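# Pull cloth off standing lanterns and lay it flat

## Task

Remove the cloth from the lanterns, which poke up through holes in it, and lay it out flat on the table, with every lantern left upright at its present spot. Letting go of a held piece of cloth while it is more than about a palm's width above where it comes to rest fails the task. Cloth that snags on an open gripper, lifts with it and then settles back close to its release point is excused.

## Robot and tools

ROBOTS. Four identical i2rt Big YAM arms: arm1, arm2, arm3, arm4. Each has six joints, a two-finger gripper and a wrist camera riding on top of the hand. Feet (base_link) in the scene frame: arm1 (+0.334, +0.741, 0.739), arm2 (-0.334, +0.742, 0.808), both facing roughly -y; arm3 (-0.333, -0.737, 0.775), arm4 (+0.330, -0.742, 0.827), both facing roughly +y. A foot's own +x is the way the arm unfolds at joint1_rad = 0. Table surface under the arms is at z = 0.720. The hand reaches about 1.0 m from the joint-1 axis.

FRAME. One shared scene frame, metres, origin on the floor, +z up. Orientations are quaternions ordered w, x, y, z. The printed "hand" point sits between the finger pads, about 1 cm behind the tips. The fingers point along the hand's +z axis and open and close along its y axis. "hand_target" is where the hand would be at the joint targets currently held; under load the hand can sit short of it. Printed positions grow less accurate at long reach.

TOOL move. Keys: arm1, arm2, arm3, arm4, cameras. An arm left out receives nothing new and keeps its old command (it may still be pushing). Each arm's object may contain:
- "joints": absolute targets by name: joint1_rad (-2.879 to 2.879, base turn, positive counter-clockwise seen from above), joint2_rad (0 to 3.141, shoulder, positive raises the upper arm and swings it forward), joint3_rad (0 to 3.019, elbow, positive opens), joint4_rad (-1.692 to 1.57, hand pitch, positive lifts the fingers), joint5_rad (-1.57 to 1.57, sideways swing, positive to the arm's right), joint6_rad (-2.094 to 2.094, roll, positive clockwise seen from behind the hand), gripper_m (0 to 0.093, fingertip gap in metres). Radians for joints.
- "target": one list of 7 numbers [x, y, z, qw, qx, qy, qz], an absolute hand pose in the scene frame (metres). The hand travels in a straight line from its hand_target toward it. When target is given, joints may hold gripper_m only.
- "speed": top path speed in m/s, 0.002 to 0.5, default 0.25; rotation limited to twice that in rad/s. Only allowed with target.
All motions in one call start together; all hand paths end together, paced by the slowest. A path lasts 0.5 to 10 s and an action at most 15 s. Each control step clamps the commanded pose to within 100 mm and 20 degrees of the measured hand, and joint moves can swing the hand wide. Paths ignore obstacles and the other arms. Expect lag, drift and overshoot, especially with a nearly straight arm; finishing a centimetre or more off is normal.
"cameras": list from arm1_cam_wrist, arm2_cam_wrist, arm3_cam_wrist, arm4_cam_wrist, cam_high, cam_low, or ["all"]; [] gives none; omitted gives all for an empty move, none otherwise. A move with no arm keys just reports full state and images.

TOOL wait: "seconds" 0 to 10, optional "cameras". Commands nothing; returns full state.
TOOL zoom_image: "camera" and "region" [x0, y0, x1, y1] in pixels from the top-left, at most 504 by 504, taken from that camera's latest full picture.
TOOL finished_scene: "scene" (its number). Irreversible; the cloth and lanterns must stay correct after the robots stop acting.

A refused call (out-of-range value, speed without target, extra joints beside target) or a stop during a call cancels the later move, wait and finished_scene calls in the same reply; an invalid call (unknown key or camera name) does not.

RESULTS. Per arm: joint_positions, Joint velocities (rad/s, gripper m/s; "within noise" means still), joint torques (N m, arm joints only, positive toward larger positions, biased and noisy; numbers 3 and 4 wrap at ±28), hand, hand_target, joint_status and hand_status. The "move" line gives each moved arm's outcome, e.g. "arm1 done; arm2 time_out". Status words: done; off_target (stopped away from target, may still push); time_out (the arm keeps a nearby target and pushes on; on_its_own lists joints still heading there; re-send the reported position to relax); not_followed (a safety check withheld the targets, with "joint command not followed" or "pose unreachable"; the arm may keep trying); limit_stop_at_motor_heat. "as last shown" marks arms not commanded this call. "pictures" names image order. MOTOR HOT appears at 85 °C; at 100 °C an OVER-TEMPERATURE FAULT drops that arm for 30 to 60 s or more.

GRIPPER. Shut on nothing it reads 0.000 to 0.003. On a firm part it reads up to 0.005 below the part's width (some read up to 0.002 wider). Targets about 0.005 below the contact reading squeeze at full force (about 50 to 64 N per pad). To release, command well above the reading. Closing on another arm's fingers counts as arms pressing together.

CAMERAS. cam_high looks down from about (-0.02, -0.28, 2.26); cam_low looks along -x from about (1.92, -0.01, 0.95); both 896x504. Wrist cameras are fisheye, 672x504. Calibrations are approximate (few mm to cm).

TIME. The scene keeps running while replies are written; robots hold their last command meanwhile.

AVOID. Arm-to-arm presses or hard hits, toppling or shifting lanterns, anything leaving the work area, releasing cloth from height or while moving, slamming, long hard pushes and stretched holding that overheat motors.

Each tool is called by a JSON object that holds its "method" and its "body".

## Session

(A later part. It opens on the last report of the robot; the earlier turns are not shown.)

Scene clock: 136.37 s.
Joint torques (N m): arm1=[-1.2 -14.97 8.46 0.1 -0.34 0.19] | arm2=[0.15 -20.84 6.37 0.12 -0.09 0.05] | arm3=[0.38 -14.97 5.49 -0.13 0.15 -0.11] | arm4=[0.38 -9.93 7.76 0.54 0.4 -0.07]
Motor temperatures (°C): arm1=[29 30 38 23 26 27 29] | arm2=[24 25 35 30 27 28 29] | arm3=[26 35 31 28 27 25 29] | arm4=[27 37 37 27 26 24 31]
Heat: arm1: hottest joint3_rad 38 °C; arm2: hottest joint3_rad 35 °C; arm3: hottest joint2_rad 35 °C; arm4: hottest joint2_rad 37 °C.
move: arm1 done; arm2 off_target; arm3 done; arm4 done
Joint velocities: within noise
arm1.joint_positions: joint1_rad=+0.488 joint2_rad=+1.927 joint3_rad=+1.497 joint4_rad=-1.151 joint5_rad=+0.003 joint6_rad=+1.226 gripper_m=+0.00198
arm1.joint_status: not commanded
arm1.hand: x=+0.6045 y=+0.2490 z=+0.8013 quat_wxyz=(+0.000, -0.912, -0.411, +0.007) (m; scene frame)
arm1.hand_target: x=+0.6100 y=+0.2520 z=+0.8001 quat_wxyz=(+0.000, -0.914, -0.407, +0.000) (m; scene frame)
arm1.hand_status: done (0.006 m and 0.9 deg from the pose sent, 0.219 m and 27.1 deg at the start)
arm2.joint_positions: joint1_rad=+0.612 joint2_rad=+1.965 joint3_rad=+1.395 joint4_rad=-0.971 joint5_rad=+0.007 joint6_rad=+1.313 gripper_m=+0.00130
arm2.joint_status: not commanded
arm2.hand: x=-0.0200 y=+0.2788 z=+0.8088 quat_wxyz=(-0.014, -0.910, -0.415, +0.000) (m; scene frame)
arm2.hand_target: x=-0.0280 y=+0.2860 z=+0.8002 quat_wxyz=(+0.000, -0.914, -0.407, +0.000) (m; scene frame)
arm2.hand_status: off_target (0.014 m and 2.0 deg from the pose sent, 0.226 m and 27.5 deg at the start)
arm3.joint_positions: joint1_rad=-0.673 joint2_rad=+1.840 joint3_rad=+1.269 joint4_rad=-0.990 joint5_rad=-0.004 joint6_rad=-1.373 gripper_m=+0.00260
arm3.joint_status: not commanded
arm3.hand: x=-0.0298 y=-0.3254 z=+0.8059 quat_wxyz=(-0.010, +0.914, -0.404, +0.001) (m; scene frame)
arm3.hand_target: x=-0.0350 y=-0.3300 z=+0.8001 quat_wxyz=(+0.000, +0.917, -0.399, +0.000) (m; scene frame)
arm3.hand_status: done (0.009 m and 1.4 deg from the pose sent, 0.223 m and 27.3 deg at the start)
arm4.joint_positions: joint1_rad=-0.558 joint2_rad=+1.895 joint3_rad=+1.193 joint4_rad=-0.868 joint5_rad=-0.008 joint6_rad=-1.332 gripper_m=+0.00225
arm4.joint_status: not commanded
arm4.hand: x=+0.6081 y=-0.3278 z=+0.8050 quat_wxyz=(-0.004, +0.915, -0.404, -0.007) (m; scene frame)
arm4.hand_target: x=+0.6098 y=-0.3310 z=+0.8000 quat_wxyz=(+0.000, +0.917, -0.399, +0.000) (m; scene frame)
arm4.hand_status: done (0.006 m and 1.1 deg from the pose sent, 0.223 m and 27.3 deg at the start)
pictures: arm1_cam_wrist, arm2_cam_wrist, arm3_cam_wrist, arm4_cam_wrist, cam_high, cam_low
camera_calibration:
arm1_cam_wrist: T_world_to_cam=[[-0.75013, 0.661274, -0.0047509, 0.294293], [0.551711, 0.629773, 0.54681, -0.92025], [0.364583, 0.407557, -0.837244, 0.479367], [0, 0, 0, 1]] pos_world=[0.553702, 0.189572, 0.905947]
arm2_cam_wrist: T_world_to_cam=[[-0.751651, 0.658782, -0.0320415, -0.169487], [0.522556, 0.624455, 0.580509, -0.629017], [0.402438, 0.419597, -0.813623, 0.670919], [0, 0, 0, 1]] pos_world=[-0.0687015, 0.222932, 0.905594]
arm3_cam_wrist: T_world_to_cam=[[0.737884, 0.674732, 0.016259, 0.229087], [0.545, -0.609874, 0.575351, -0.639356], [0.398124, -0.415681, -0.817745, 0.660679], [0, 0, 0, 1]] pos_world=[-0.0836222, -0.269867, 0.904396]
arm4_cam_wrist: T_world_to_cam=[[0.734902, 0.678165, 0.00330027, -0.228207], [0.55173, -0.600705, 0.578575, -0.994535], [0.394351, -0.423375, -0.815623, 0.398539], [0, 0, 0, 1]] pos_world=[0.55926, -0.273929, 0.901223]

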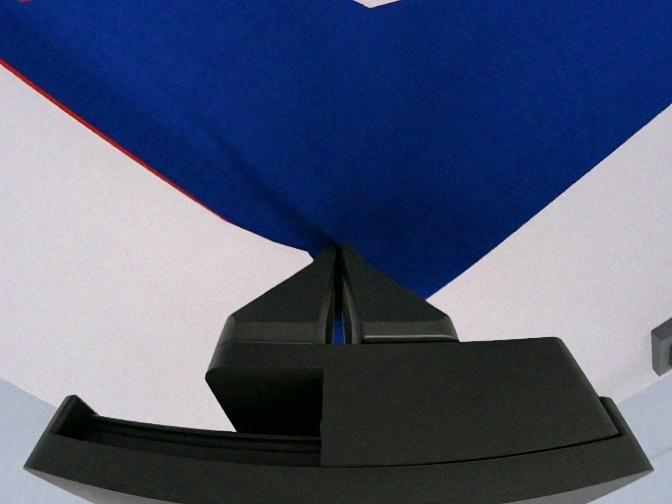

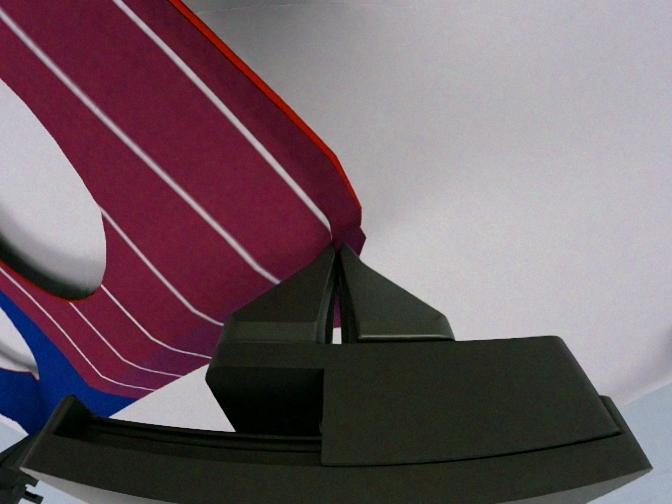

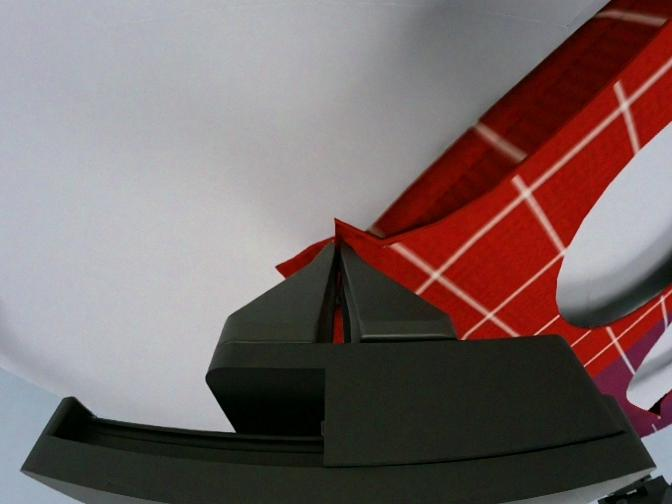

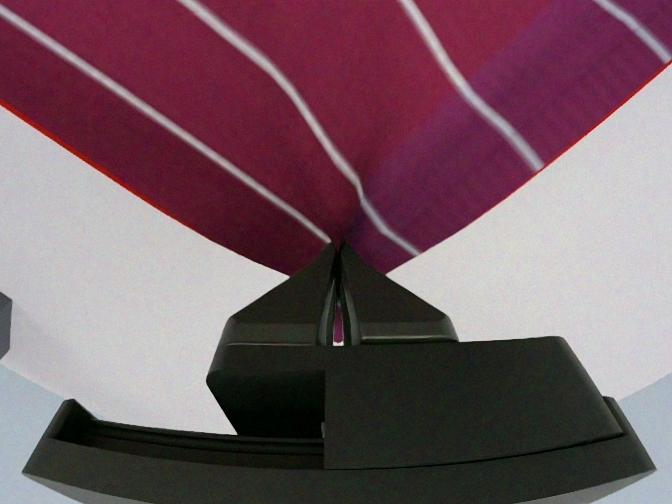

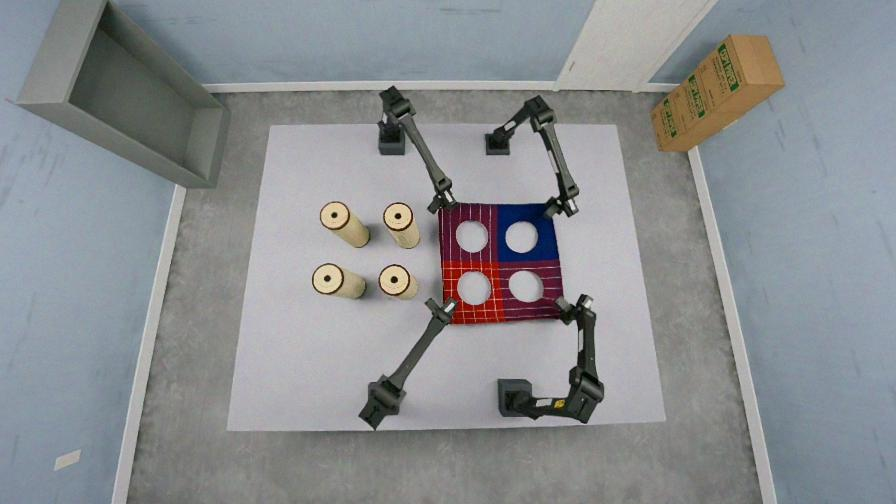

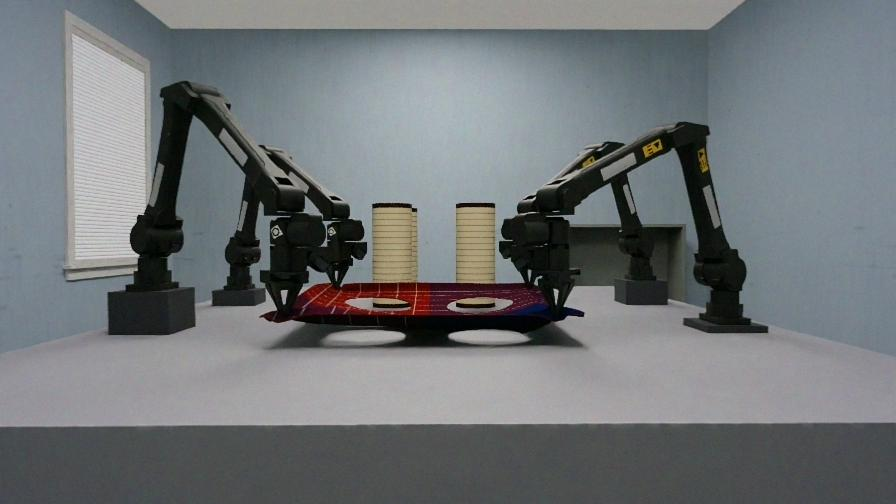

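{"method": "move", "body": {"arm1": {"target":[0.615,0.257,0.735,0,0.9135,0.4067,0],"speed":0.07}, "arm2": {"target":[-0.04,0.296,0.73,0,0.9135,0.4067,0],"speed":0.07}, "arm3": {"target":[-0.044,-0.340,0.73,0,-0.9171,0.3987,0],"speed":0.07}, "arm4": {"target":[0.617,-0.338,0.732,0,-0.9171,0.3987,0],"speed":0.07}, "cameras": ["all"]}}

Scene clock: 140.17 s.
Joint torques (N m): arm1=[0.26 -13.33 7.69 0.36 -0.32 0.19] | arm2=[-0.15 -19.6 4.98 -0.02 -0.08 -0.04] | arm3=[0.38 -14.21 4.38 -0.29 0.12 -0.06] | arm4=[-1.44 -9.88 6.5 0.73 0.38 -0.09]
Motor temperatures (°C): arm1=[29 30 38 23 26 27 29] | arm2=[24 25 35 30 27 28 29] | arm3=[26 35 31 28 26 25 29] | arm4=[27 37 36 27 26 24 31]
Heat: arm1: hottest joint3_rad 38 °C; arm2: hottest joint3_rad 35 °C; arm3: hottest joint2_rad 35 °C; arm4: hottest joint2_rad 37 °C.
move: arm1 off_target; arm2 off_target; arm3 off_target; arm4 off_target
Joint velocities: within noise
arm1.joint_positions: joint1_rad=+0.488 joint2_rad=+1.987 joint3_rad=+1.430 joint4_rad=-1.009 joint5_rad=+0.002 joint6_rad=+1.238 gripper_m=+0.00198
arm1.joint_status: not commanded
arm1.hand: x=+0.6045 y=+0.2481 z=+0.7460 quat_wxyz=(-0.007, -0.914, -0.406, +0.006) (m; scene frame)
arm1.hand_target: x=+0.6146 y=+0.2573 z=+0.7351 quat_wxyz=(+0.000, -0.914, -0.407, +0.000) (m; scene frame)
arm1.hand_status: off_target (0.018 m and 1.1 deg from the pose sent, 0.068 m and 0.9 deg at the start)
arm2.joint_positions: joint1_rad=+0.606 joint2_rad=+2.037 joint3_rad=+1.314 joint4_rad=-0.794 joint5_rad=+0.007 joint6_rad=+1.313 gripper_m=+0.00130
arm2.joint_status: not commanded
arm2.hand: x=-0.0260 y=+0.2829 z=+0.7464 quat_wxyz=(-0.026, -0.911, -0.413, -0.003) (m; scene frame)
arm2.hand_target: x=-0.0398 y=+0.2962 z=+0.7306 quat_wxyz=(+0.000, -0.914, -0.407, +0.000) (m; scene frame)
arm2.hand_status: off_target (0.025 m and 3.1 deg from the pose sent, 0.083 m and 2.0 deg at the start)
arm3.joint_positions: joint1_rad=-0.671 joint2_rad=+1.916 joint3_rad=+1.181 joint4_rad=-0.804 joint5_rad=-0.003 joint6_rad=-1.374 gripper_m=+0.00260
arm3.joint_status: not commanded
arm3.hand: x=-0.0338 y=-0.3297 z=+0.7427 quat_wxyz=(-0.021, +0.915, -0.403, +0.004) (m; scene frame)
arm3.hand_target: x=-0.0439 y=-0.3401 z=+0.7304 quat_wxyz=(+0.000, +0.917, -0.399, +0.000) (m; scene frame)
arm3.hand_status: off_target (0.019 m and 2.6 deg from the pose sent, 0.079 m and 1.4 deg at the start)
arm4.joint_positions: joint1_rad=-0.558 joint2_rad=+2.010 joint3_rad=+1.163 joint4_rad=-0.717 joint5_rad=-0.007 joint6_rad=-1.352 gripper_m=+0.00225
arm4.joint_status: not commanded
arm4.hand: x=+0.6081 y=-0.3273 z=+0.7417 quat_wxyz=(-0.007, +0.919, -0.395, -0.006) (m; scene frame)
arm4.hand_target: x=+0.6165 y=-0.3381 z=+0.7323 quat_wxyz=(+0.000, +0.917, -0.399, +0.000) (m; scene frame)
arm4.hand_status: off_target (0.017 m and 1.1 deg from the pose sent, 0.074 m and 1.1 deg at the start)
pictures: arm1_cam_wrist, arm2_cam_wrist, arm3_cam_wrist, arm4_cam_wrist, cam_high, cam_low
camera_calibration:
arm1_cam_wrist: T_world_to_cam=[[-0.742547, 0.669517, -0.0192826, 0.298863], [0.554393, 0.630511, 0.543235, -0.88858], [0.375863, 0.392687, -0.839359, 0.431875], [0, 0, 0, 1]] pos_world=[0.552216, 0.190574, 0.85097]
arm2_cam_wrist: T_world_to_cam=[[-0.747191, 0.662352, -0.054732, -0.162713], [0.51834, 0.63231, 0.575767, -0.591012], [0.415968, 0.401838, -0.81578, 0.627828], [0, 0, 0, 1]] pos_world=[-0.0763891, 0.229191, 0.843549]
arm3_cam_wrist: T_world_to_cam=[[0.736003, 0.675884, 0.0384686, 0.21991], [0.538349, -0.618795, 0.572078, -0.604142], [0.410463, -0.400342, -0.819296, 0.61545], [0, 0, 0, 1]] pos_world=[-0.0892344, -0.276083, 0.841393]
arm4_cam_wrist: T_world_to_cam=[[0.720862, 0.693017, 0.00930027, -0.219314], [0.561549, -0.591872, 0.578231, -0.96044], [0.406228, -0.411602, -0.81582, 0.343984], [0, 0, 0, 1]] pos_world=[0.557694, -0.274884, 0.838024]

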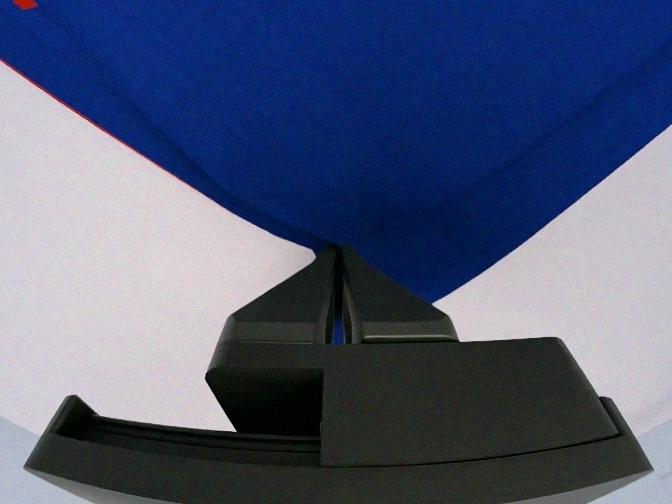

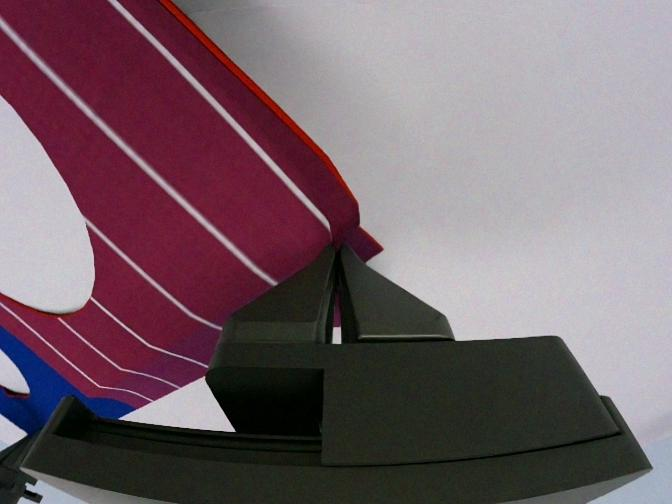

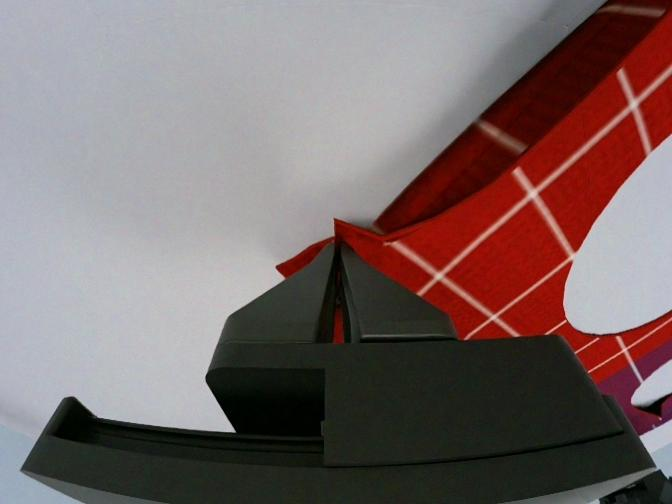

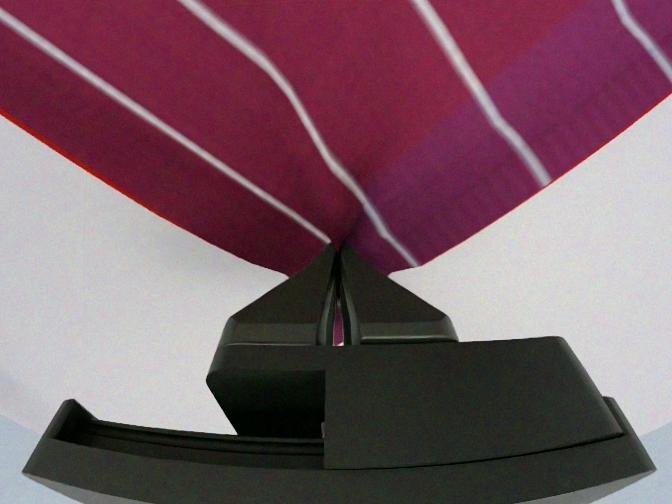

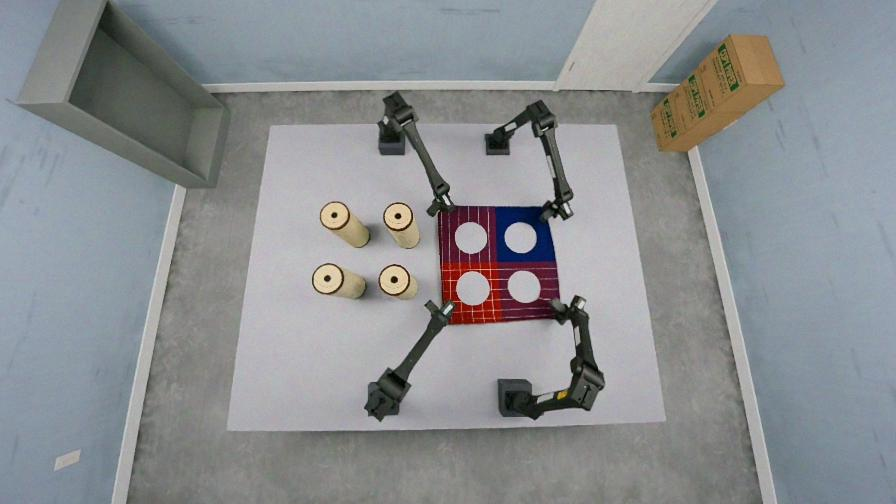

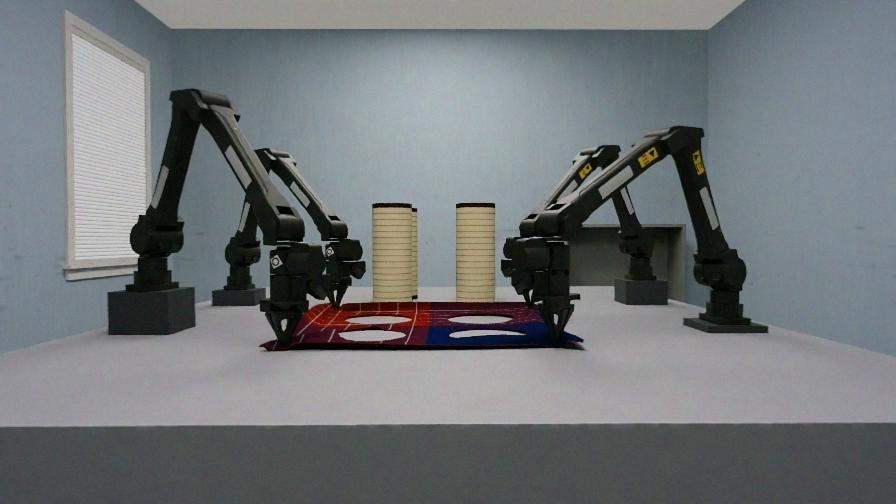

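{"method": "move", "body": {"arm1": {"target":[0.615,0.257,0.718,0,0.9135,0.4067,0],"speed":0.06}, "arm2": {"target":[-0.046,0.300,0.712,0,0.9135,0.4067,0],"speed":0.06}, "arm3": {"target":[-0.052,-0.344,0.712,0,-0.9171,0.3987,0],"speed":0.06}, "arm4": {"target":[0.617,-0.338,0.716,0,-0.9171,0.3987,0],"speed":0.06}}}

{"method": "move", "body": {"arm1": {"joints":{"gripper_m":0.03}}, "arm2": {"joints":{"gripper_m":0.03}}, "arm3": {"joints":{"gripper_m":0.03}}, "arm4": {"joints":{"gripper_m":0.03}}, "cameras": ["all"]}}

Scene clock: 144.23 s.
Joint torques (N m): arm1=[0.26 -12.86 7.16 0.66 -0.3 0.23] | arm2=[-0.26 -18.55 4.45 -0.16 -0.03 -0.11] | arm3=[0.62 -13.51 3.82 -0.29 0.12 0.04] | arm4=[-1.38 -8.18 6.26 1.32 0.37 -0.06]
Motor temperatures (°C): arm1=[29 30 37 23 26 27 29] | arm2=[24 26 34 30 27 28 29] | arm3=[26 35 31 28 26 25 29] | arm4=[27 37 36 27 26 24 31]
Heat: arm1: hottest joint3_rad 37 °C; arm2: hottest joint3_rad 34 °C; arm3: hottest joint2_rad 35 °C; arm4: hottest joint2_rad 37 °C.
move: arm1 off_target; arm2 off_target; arm3 off_target; arm4 off_target
Joint velocities: within noise
arm1.joint_positions: joint1_rad=+0.488 joint2_rad=+1.994 joint3_rad=+1.421 joint4_rad=-0.978 joint5_rad=+0.002 joint6_rad=+1.238 gripper_m=+0.00198
arm1.joint_status: not commanded
arm1.hand: x=+0.6058 y=+0.2459 z=+0.7394 quat_wxyz=(-0.015, -0.914, -0.406, +0.005) (m; scene frame)
arm1.hand_target: x=+0.6142 y=+0.2575 z=+0.7186 quat_wxyz=(+0.000, -0.914, -0.407, +0.000) (m; scene frame)
arm1.hand_status: off_target (0.026 m and 1.8 deg from the pose sent, 0.031 m and 1.1 deg at the start)
arm2.joint_positions: joint1_rad=+0.603 joint2_rad=+2.050 joint3_rad=+1.293 joint4_rad=-0.744 joint5_rad=+0.005 joint6_rad=+1.313 gripper_m=+0.00130
arm2.joint_status: not commanded
arm2.hand: x=-0.0282 y=+0.2830 z=+0.7340 quat_wxyz=(-0.033, -0.911, -0.411, -0.005) (m; scene frame)
arm2.hand_target: x=-0.0456 y=+0.3003 z=+0.7131 quat_wxyz=(+0.000, -0.914, -0.407, +0.000) (m; scene frame)
arm2.hand_status: off_target (0.033 m and 3.9 deg from the pose sent, 0.043 m and 3.1 deg at the start)
arm3.joint_positions: joint1_rad=-0.665 joint2_rad=+1.924 joint3_rad=+1.153 joint4_rad=-0.751 joint5_rad=-0.003 joint6_rad=-1.374 gripper_m=+0.00260
arm3.joint_status: not commanded
arm3.hand: x=-0.0378 y=-0.3299 z=+0.7310 quat_wxyz=(-0.030, +0.916, -0.400, +0.006) (m; scene frame)
arm3.hand_target: x=-0.0519 y=-0.3443 z=+0.7129 quat_wxyz=(+0.000, +0.917, -0.399, +0.000) (m; scene frame)
arm3.hand_status: off_target (0.028 m and 3.5 deg from the pose sent, 0.038 m and 2.6 deg at the start)
arm4.joint_positions: joint1_rad=-0.558 joint2_rad=+2.017 joint3_rad=+1.163 joint4_rad=-0.696 joint5_rad=-0.007 joint6_rad=-1.353 gripper_m=+0.00225
arm4.joint_status: not commanded
arm4.hand: x=+0.6101 y=-0.3243 z=+0.7385 quat_wxyz=(-0.014, +0.919, -0.394, -0.004) (m; scene frame)
arm4.hand_target: x=+0.6159 y=-0.3385 z=+0.7170 quat_wxyz=(+0.000, +0.917, -0.399, +0.000) (m; scene frame)
arm4.hand_status: off_target (0.027 m and 1.7 deg from the pose sent, 0.029 m and 1.1 deg at the start)
camera_calibration:
arm1_cam_wrist: T_world_to_cam=[[-0.742473, 0.669048, -0.0332918, 0.311582], [0.550426, 0.637649, 0.53892, -0.880535], [0.381792, 0.381809, -0.841699, 0.427566], [0, 0, 0, 1]] pos_world=[0.552769, 0.189761, 0.844793]
arm2_cam_wrist: T_world_to_cam=[[-0.744148, 0.664352, -0.0698623, -0.154395], [0.515051, 0.637204, 0.573318, -0.58247], [0.425402, 0.390651, -0.816349, 0.622445], [0, 0, 0, 1]] pos_world=[-0.0796802, 0.230566, 0.831287]
arm3_cam_wrist: T_world_to_cam=[[0.731377, 0.679756, 0.0549511, 0.212379], [0.536471, -0.623211, 0.569041, -0.594765], [0.421055, -0.386704, -0.820471, 0.613204], [0, 0, 0, 1]] pos_world=[-0.0944481, -0.277902, 0.829892]
arm4_cam_wrist: T_world_to_cam=[[0.71995, 0.693652, 0.0227967, -0.232012], [0.55775, -0.597819, 0.575784, -0.955767], [0.413022, -0.401821, -0.817284, 0.341888], [0, 0, 0, 1]] pos_world=[0.558909, -0.273062, 0.835024]

Scene clock: 144.83 s.
Joint torques (N m): arm1=[-0.32 -14.15 7.17 0.53 0.11 0.14] | arm2=[-0.26 -18.43 5.23 -0.02 -0.02 -0.1] | arm3=[0.62 -13.33 4.12 -0.32 0.07 0.05] | arm4=[-1.2 -8.47 6.26 0.75 0.09 -0.06]
Motor temperatures (°C): arm1=[29 30 37 23 26 27 29] | arm2=[24 26 34 30 27 28 29] | arm3=[26 35 31 28 26 25 29] | arm4=[27 37 36 27 26 24 31]
Heat: arm1: hottest joint3_rad 37 °C; arm2: hottest joint3_rad 34 °C; arm3: hottest joint2_rad 35 °C; arm4: hottest joint2_rad 37 °C.
move: arm1 done; arm2 done; arm3 done; arm4 done
Joint velocities: within noise
arm1.joint_positions: joint1_rad=+0.498 joint2_rad=+2.004 joint3_rad=+1.419 joint4_rad=-0.973 joint5_rad=-0.007 joint6_rad=+1.242 gripper_m=+0.02988
arm1.joint_status: all done
arm1.hand: x=+0.6117 y=+0.2504 z=+0.7332 quat_wxyz=(-0.011, -0.913, -0.409, +0.001) (m; scene frame)
arm1.hand_target: x=+0.6144 y=+0.2574 z=+0.7188 quat_wxyz=(+0.000, -0.914, -0.407, +0.000) (m; scene frame)
arm1.hand_status: not commanded
arm2.joint_positions: joint1_rad=+0.601 joint2_rad=+2.049 joint3_rad=+1.280 joint4_rad=-0.747 joint5_rad=+0.005 joint6_rad=+1.313 gripper_m=+0.02991
arm2.joint_status: all done
arm2.hand: x=-0.0325 y=+0.2884 z=+0.7305 quat_wxyz=(-0.026, -0.912, -0.410, -0.003) (m; scene frame)
arm2.hand_target: x=-0.0458 y=+0.3002 z=+0.7130 quat_wxyz=(+0.000, -0.914, -0.407, +0.000) (m; scene frame)
arm2.hand_status: not commanded
arm3.joint_positions: joint1_rad=-0.665 joint2_rad=+1.924 joint3_rad=+1.149 joint4_rad=-0.751 joint5_rad=-0.001 joint6_rad=-1.374 gripper_m=+0.02994
arm3.joint_status: all done
arm3.hand: x=-0.0390 y=-0.3321 z=+0.7297 quat_wxyz=(-0.027, +0.916, -0.401, +0.006) (m; scene frame)
arm3.hand_target: x=-0.0518 y=-0.3443 z=+0.7129 quat_wxyz=(+0.000, +0.917, -0.399, +0.000) (m; scene frame)
arm3.hand_status: not commanded
arm4.joint_positions: joint1_rad=-0.560 joint2_rad=+2.019 joint3_rad=+1.163 joint4_rad=-0.682 joint5_rad=+0.000 joint6_rad=-1.353 gripper_m=+0.02988
arm4.joint_status: all done
arm4.hand: x=+0.6136 y=-0.3230 z=+0.7375 quat_wxyz=(-0.019, +0.918, -0.395, +0.000) (m; scene frame)
arm4.hand_target: x=+0.6160 y=-0.3384 z=+0.7171 quat_wxyz=(+0.000, +0.917, -0.399, +0.000) (m; scene frame)
arm4.hand_status: not commanded
pictures: arm1_cam_wrist, arm2_cam_wrist, arm3_cam_wrist, arm4_cam_wrist, cam_high, cam_low
camera_calibration:
arm1_cam_wrist: T_world_to_cam=[[-0.74674, 0.664477, -0.0291696, 0.313436], [0.544013, 0.635419, 0.54799, -0.885386], [0.382661, 0.393337, -0.835976, 0.410696], [0, 0, 0, 1]] pos_world=[0.55856, 0.192778, 0.837658]
arm2_cam_wrist: T_world_to_cam=[[-0.743877, 0.665981, -0.0558242, -0.172261], [0.520439, 0.629659, 0.576777, -0.581807], [0.419273, 0.399998, -0.814992, 0.615461], [0, 0, 0, 1]] pos_world=[-0.0833922, 0.23488, 0.827553]
arm3_cam_wrist: T_world_to_cam=[[0.731526, 0.679944, 0.0504596, 0.218138], [0.537205, -0.620366, 0.571451, -0.595506], [0.419858, -0.390924, -0.819083, 0.60921], [0, 0, 0, 1]] pos_world=[-0.095447, -0.279599, 0.828289]
arm4_cam_wrist: T_world_to_cam=[[0.721108, 0.691876, 0.0362081, -0.246524], [0.54903, -0.602541, 0.579232, -0.955048], [0.422574, -0.39781, -0.814358, 0.333415], [0, 0, 0, 1]] pos_world=[0.561229, -0.272255, 0.83364]

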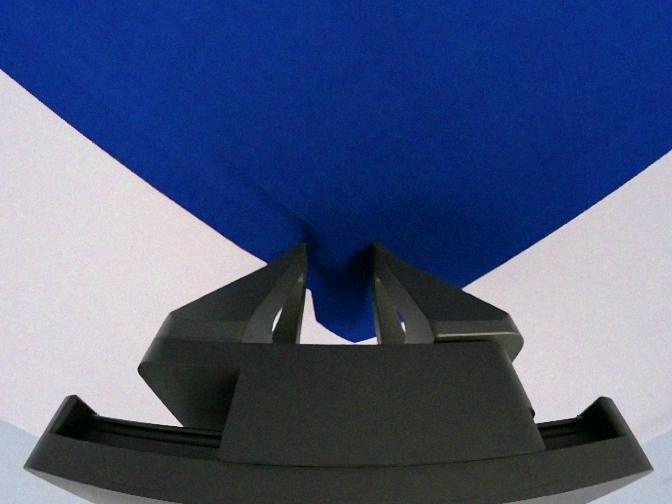

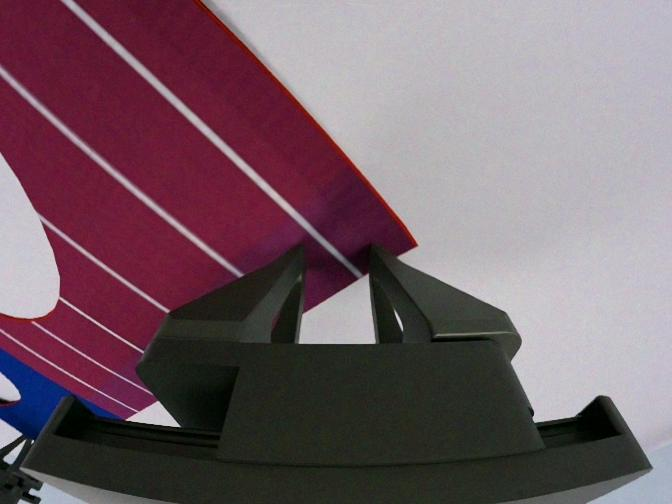

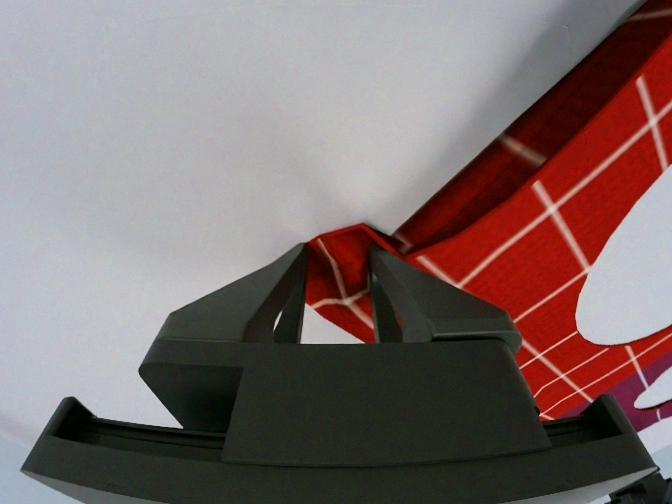

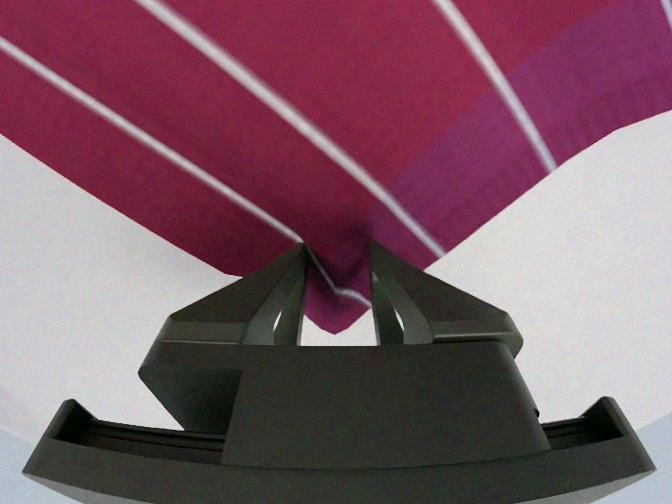

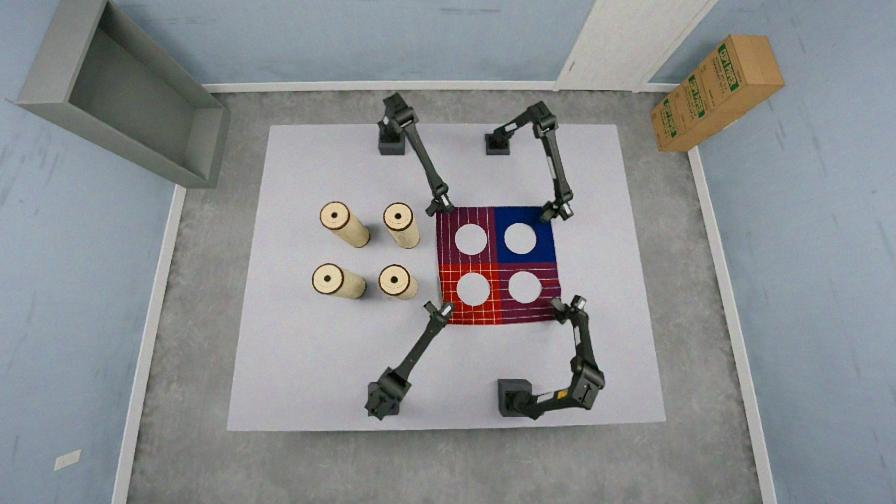

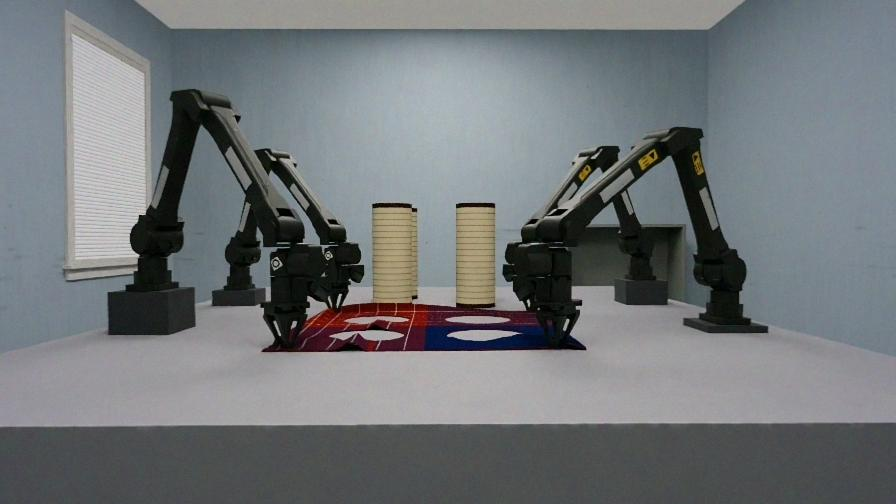

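{"method": "move", "body": {"arm1": {"joints":{"gripper_m":0.05}}, "arm2": {"joints":{"gripper_m":0.05}}, "arm3": {"joints":{"gripper_m":0.06}}, "arm4": {"joints":{"gripper_m":0.05}}}}

{"method": "move", "body": {"arm1": {"target":[0.61,0.253,0.83,0,0.9135,0.4067,0],"speed":0.1}, "arm2": {"target":[-0.045,0.294,0.83,0,0.9135,0.4067,0],"speed":0.1}, "arm3": {"target":[-0.05,-0.337,0.83,0,-0.9171,0.3987,0],"speed":0.1}, "arm4": {"target":[0.61,-0.328,0.83,0,-0.9171,0.3987,0],"speed":0.1}, "cameras": ["all"]}}

{"method": "zoom_image", "body": {"camera": "cam_high", "region": [400, 180, 620, 350]}}

{"method": "zoom_image", "body": {"camera": "cam_low", "region": [240, 270, 620, 370]}}

Scene clock: 148.87 s.
Joint torques (N m): arm1=[-0.73 -13.8 7.28 0.39 0.09 0.17] | arm2=[-0.26 -18.73 5.34 -0.02 -0.03 -0.1] | arm3=[0.56 -13.16 4.1 -0.32 0.06 0.05] | arm4=[-0.97 -8.47 6.27 0.55 0.03 -0.06]
Motor temperatures (°C): arm1=[28 30 37 23 26 27 28] | arm2=[23 25 34 30 27 28 29] | arm3=[26 35 31 28 26 25 29] | arm4=[27 37 35 26 26 24 31]
Heat: arm1: hottest joint3_rad 37 °C; arm2: hottest joint3_rad 34 °C; arm3: hottest joint2_rad 35 °C; arm4: hottest joint2_rad 37 °C.
move: arm1 done; arm2 done; arm3 done; arm4 done
Joint velocities: within noise
arm1.joint_positions: joint1_rad=+0.498 joint2_rad=+2.004 joint3_rad=+1.419 joint4_rad=-0.973 joint5_rad=-0.007 joint6_rad=+1.242 gripper_m=+0.04985
arm1.joint_status: all done
arm1.hand: x=+0.6118 y=+0.2504 z=+0.7332 quat_wxyz=(-0.011, -0.913, -0.409, +0.001) (m; scene frame)
arm1.hand_target: x=+0.6144 y=+0.2575 z=+0.7188 quat_wxyz=(+0.000, -0.914, -0.407, +0.000) (m; scene frame)
arm1.hand_status: not commanded
arm2.joint_positions: joint1_rad=+0.601 joint2_rad=+2.049 joint3_rad=+1.280 joint4_rad=-0.747 joint5_rad=+0.005 joint6_rad=+1.313 gripper_m=+0.04987
arm2.joint_status: all done
arm2.hand: x=-0.0325 y=+0.2884 z=+0.7305 quat_wxyz=(-0.026, -0.912, -0.410, -0.003) (m; scene frame)
arm2.hand_target: x=-0.0458 y=+0.3002 z=+0.7130 quat_wxyz=(+0.000, -0.914, -0.407, +0.000) (m; scene frame)
arm2.hand_status: not commanded
arm3.joint_positions: joint1_rad=-0.665 joint2_rad=+1.924 joint3_rad=+1.149 joint4_rad=-0.751 joint5_rad=-0.001 joint6_rad=-1.374 gripper_m=+0.05990
arm3.joint_status: all done
arm3.hand: x=-0.0389 y=-0.3320 z=+0.7299 quat_wxyz=(-0.027, +0.916, -0.401, +0.006) (m; scene frame)
arm3.hand_target: x=-0.0518 y=-0.3443 z=+0.7130 quat_wxyz=(+0.000, +0.917, -0.399, +0.000) (m; scene frame)
arm3.hand_status: not commanded
arm4.joint_positions: joint1_rad=-0.563 joint2_rad=+2.019 joint3_rad=+1.163 joint4_rad=-0.677 joint5_rad=+0.002 joint6_rad=-1.353 gripper_m=+0.04985
arm4.joint_status: all done
arm4.hand: x=+0.6158 y=-0.3230 z=+0.7376 quat_wxyz=(-0.021, +0.918, -0.396, +0.002) (m; scene frame)
arm4.hand_target: x=+0.6160 y=-0.3384 z=+0.7171 quat_wxyz=(+0.000, +0.917, -0.399, +0.000) (m; scene frame)
arm4.hand_status: not commanded
camera_calibration:
arm1_cam_wrist: T_world_to_cam=[[-0.746744, 0.664462, -0.029407, 0.313713], [0.543646, 0.635244, 0.548557, -0.885672], [0.383175, 0.393644, -0.835596, 0.409993], [0, 0, 0, 1]] pos_world=[0.558656, 0.192776, 0.837656]
arm2_cam_wrist: T_world_to_cam=[[-0.743877, 0.665981, -0.0558242, -0.172261], [0.520439, 0.629659, 0.576777, -0.581807], [0.419273, 0.399998, -0.814992, 0.615461], [0, 0, 0, 1]] pos_world=[-0.0833922, 0.23488, 0.827553]
arm3_cam_wrist: T_world_to_cam=[[0.731521, 0.679923, 0.0508133, 0.217829], [0.537056, -0.620518, 0.571426, -0.595656], [0.420056, -0.390721, -0.819079, 0.609445], [0, 0, 0, 1]] pos_world=[-0.0954472, -0.279599, 0.828489]
arm4_cam_wrist: T_world_to_cam=[[0.723133, 0.689472, 0.0413127, -0.25395], [0.544808, -0.606128, 0.579477, -0.955012], [0.424574, -0.396531, -0.813941, 0.331405], [0, 0, 0, 1]] pos_world=[0.563232, -0.272356, 0.833643]

Scene clock: 150.63 s.
Joint torques (N m): arm1=[-1.9 -15.85 12.82 -0.5 0.09 0.05] | arm2=[-0.21 -20.54 11.88 -0.31 0.01 -0.14] | arm3=[0.67 -15.91 9.17 -0.46 0.03 0.08] | arm4=[1.08 -10.17 11.25 -0.08 -0.04 0.14]
Motor temperatures (°C): arm1=[28 30 37 23 26 27 28] | arm2=[23 25 33 30 27 28 29] | arm3=[26 35 31 28 26 25 29] | arm4=[27 37 35 26 26 24 31]
Heat: arm1: hottest joint3_rad 37 °C; arm2: hottest joint3_rad 33 °C; arm3: hottest joint2_rad 35 °C; arm4: hottest joint2_rad 37 °C.
move: arm1 off_target; arm2 off_target; arm3 off_target; arm4 off_target
Joint velocities: within noise
arm1.joint_positions: joint1_rad=+0.499 joint2_rad=+1.908 joint3_rad=+1.477 joint4_rad=-1.206 joint5_rad=-0.008 joint6_rad=+1.242 gripper_m=+0.04986
arm1.joint_status: not commanded
arm1.hand: x=+0.6017 y=+0.2705 z=+0.8049 quat_wxyz=(+0.028, -0.912, -0.408, +0.004) (m; scene frame)
arm1.hand_target: x=+0.6093 y=+0.2541 z=+0.8303 quat_wxyz=(+0.000, -0.914, -0.407, +0.000) (m; scene frame)
arm1.hand_status: off_target (0.032 m and 3.2 deg from the pose sent, 0.097 m and 1.2 deg at the start)
arm2.joint_positions: joint1_rad=+0.598 joint2_rad=+1.901 joint3_rad=+1.288 joint4_rad=-1.009 joint5_rad=+0.005 joint6_rad=+1.313 gripper_m=+0.04988
arm2.joint_status: not commanded
arm2.hand: x=-0.0540 y=+0.3166 z=+0.8079 quat_wxyz=(+0.026, -0.912, -0.409, +0.005) (m; scene frame)
arm2.hand_target: x=-0.0457 y=+0.2950 z=+0.8305 quat_wxyz=(+0.000, -0.914, -0.407, +0.000) (m; scene frame)
arm2.hand_status: off_target (0.033 m and 3.1 deg from the pose sent, 0.100 m and 3.0 deg at the start)
arm3.joint_positions: joint1_rad=-0.661 joint2_rad=+1.788 joint3_rad=+1.196 joint4_rad=-1.042 joint5_rad=-0.001 joint6_rad=-1.374 gripper_m=+0.05993
arm3.joint_status: not commanded
arm3.hand: x=-0.0585 y=-0.3551 z=+0.8071 quat_wxyz=(+0.026, +0.917, -0.398, -0.005) (m; scene frame)
arm3.hand_target: x=-0.0505 y=-0.3377 z=+0.8303 quat_wxyz=(+0.000, +0.917, -0.399, +0.000) (m; scene frame)
arm3.hand_status: off_target (0.030 m and 3.0 deg from the pose sent, 0.101 m and 3.2 deg at the start)
arm4.joint_positions: joint1_rad=-0.563 joint2_rad=+1.855 joint3_rad=+1.184 joint4_rad=-0.928 joint5_rad=+0.003 joint6_rad=-1.353 gripper_m=+0.04986
arm4.joint_status: not commanded
arm4.hand: x=+0.6040 y=-0.3417 z=+0.8207 quat_wxyz=(+0.012, +0.918, -0.397, -0.004) (m; scene frame)
arm4.hand_target: x=+0.6097 y=-0.3283 z=+0.8303 quat_wxyz=(+0.000, +0.917, -0.399, +0.000) (m; scene frame)
arm4.hand_status: off_target (0.018 m and 1.4 deg from the pose sent, 0.093 m and 2.4 deg at the start)
pictures: arm1_cam_wrist, arm2_cam_wrist, arm3_cam_wrist, arm4_cam_wrist, cam_high, cam_low
camera_calibration:
arm1_cam_wrist: T_world_to_cam=[[-0.746159, 0.66431, 0.0440332, 0.2355], [0.565104, 0.596986, 0.569442, -0.951648], [0.351999, 0.449778, -0.820851, 0.457664], [0, 0, 0, 1]] pos_world=[0.552404, 0.205829, 0.907213]
arm2_cam_wrist: T_world_to_cam=[[-0.74184, 0.668966, 0.046459, -0.286117], [0.556893, 0.575998, 0.598412, -0.631615], [0.373557, 0.469798, -0.799841, 0.639449], [0, 0, 0, 1]] pos_world=[-0.0993816, 0.2548, 0.902715]
arm3_cam_wrist: T_world_to_cam=[[0.728316, 0.682998, -0.0554026, 0.330456], [0.576498, -0.567027, 0.588328, -0.635964], [0.370412, -0.460429, -0.806722, 0.634331], [0, 0, 0, 1]] pos_world=[-0.109008, -0.294245, 0.904193]
arm4_cam_wrist: T_world_to_cam=[[0.723693, 0.689707, -0.0239472, -0.18268], [0.566012, -0.573335, 0.592382, -1.02031], [0.39484, -0.442257, -0.805301, 0.391918], [0, 0, 0, 1]] pos_world=[0.554967, -0.285655, 0.915651]

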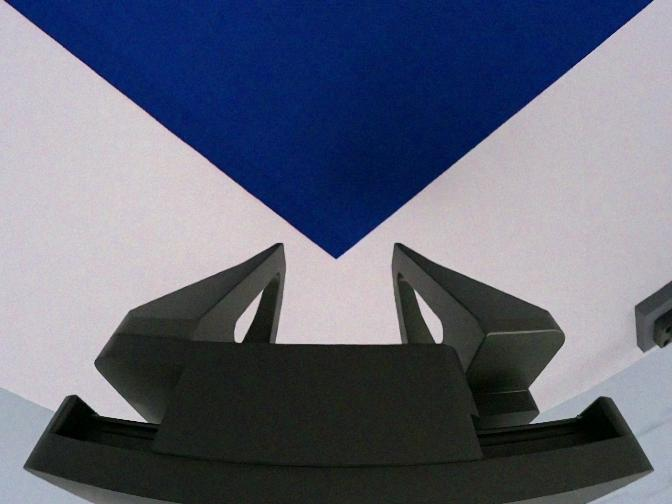

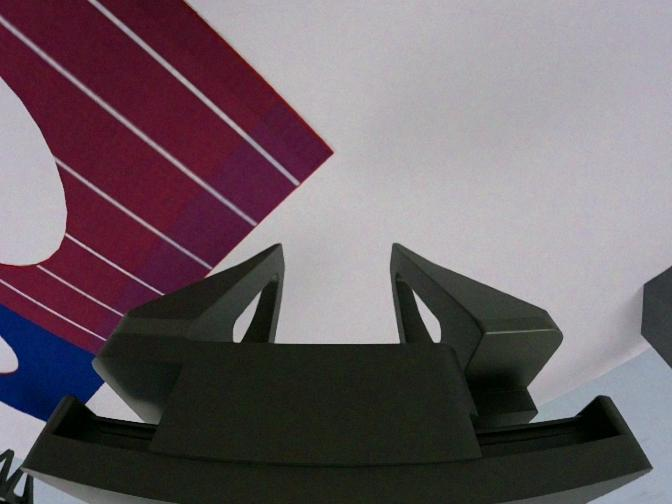

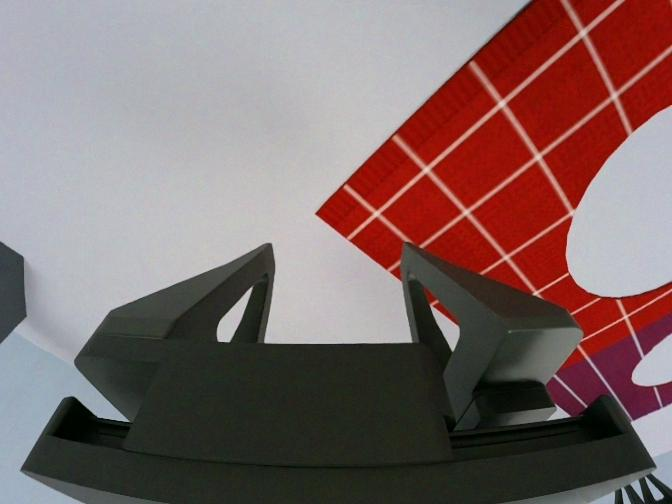

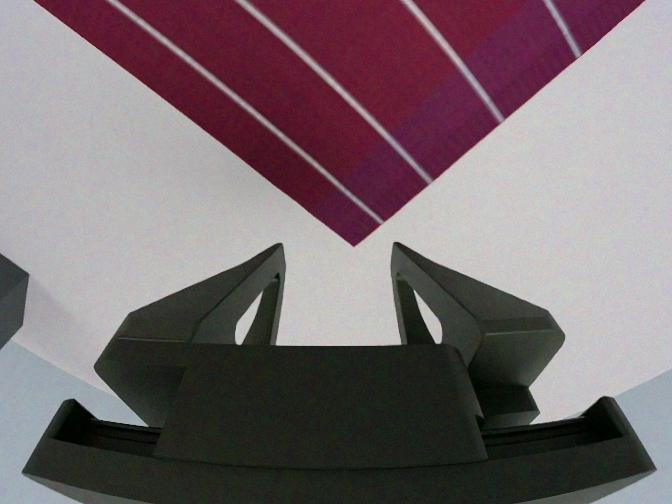

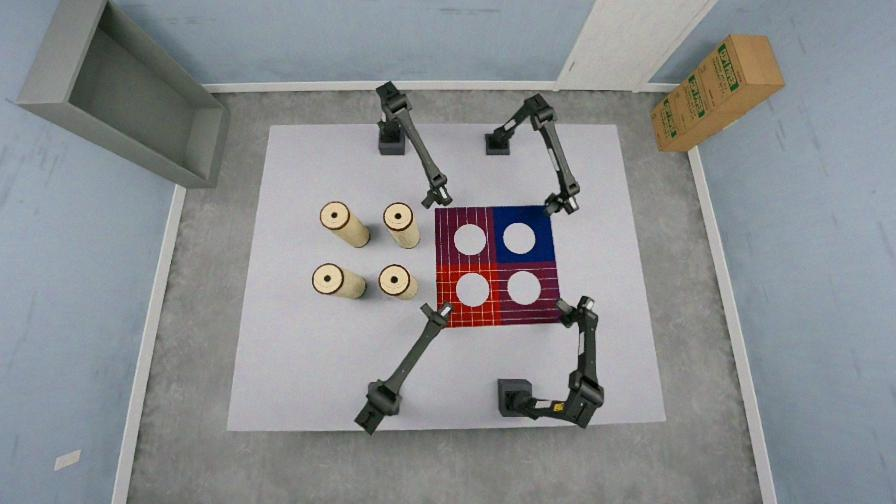

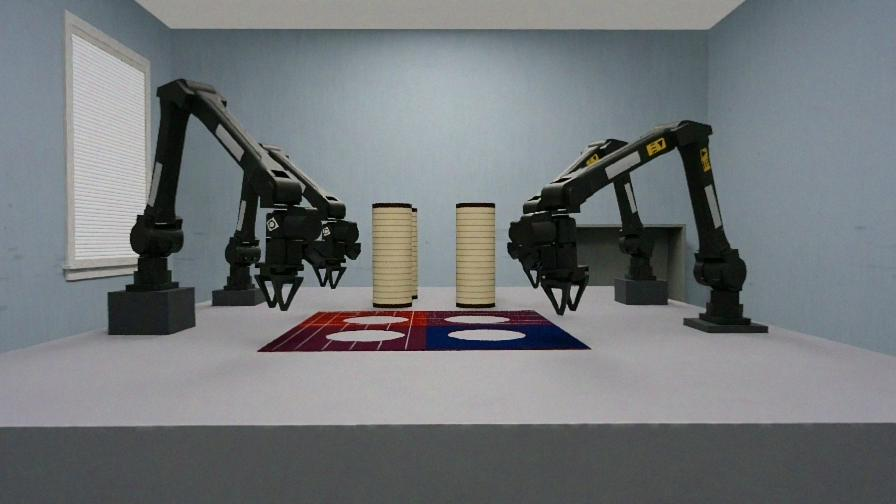

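Scaled by 2.291.

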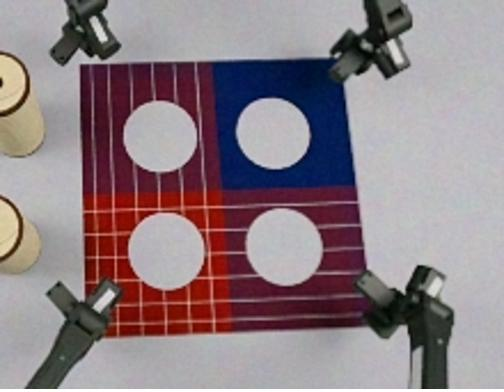

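Scaled by 1.326.

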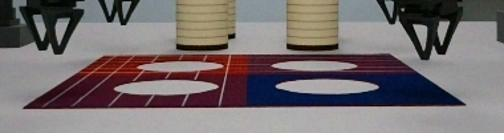

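Flat, lanterns standing.

{"method": "finished_scene", "body": {"scene": 1}}

The scene is finished: the task was done.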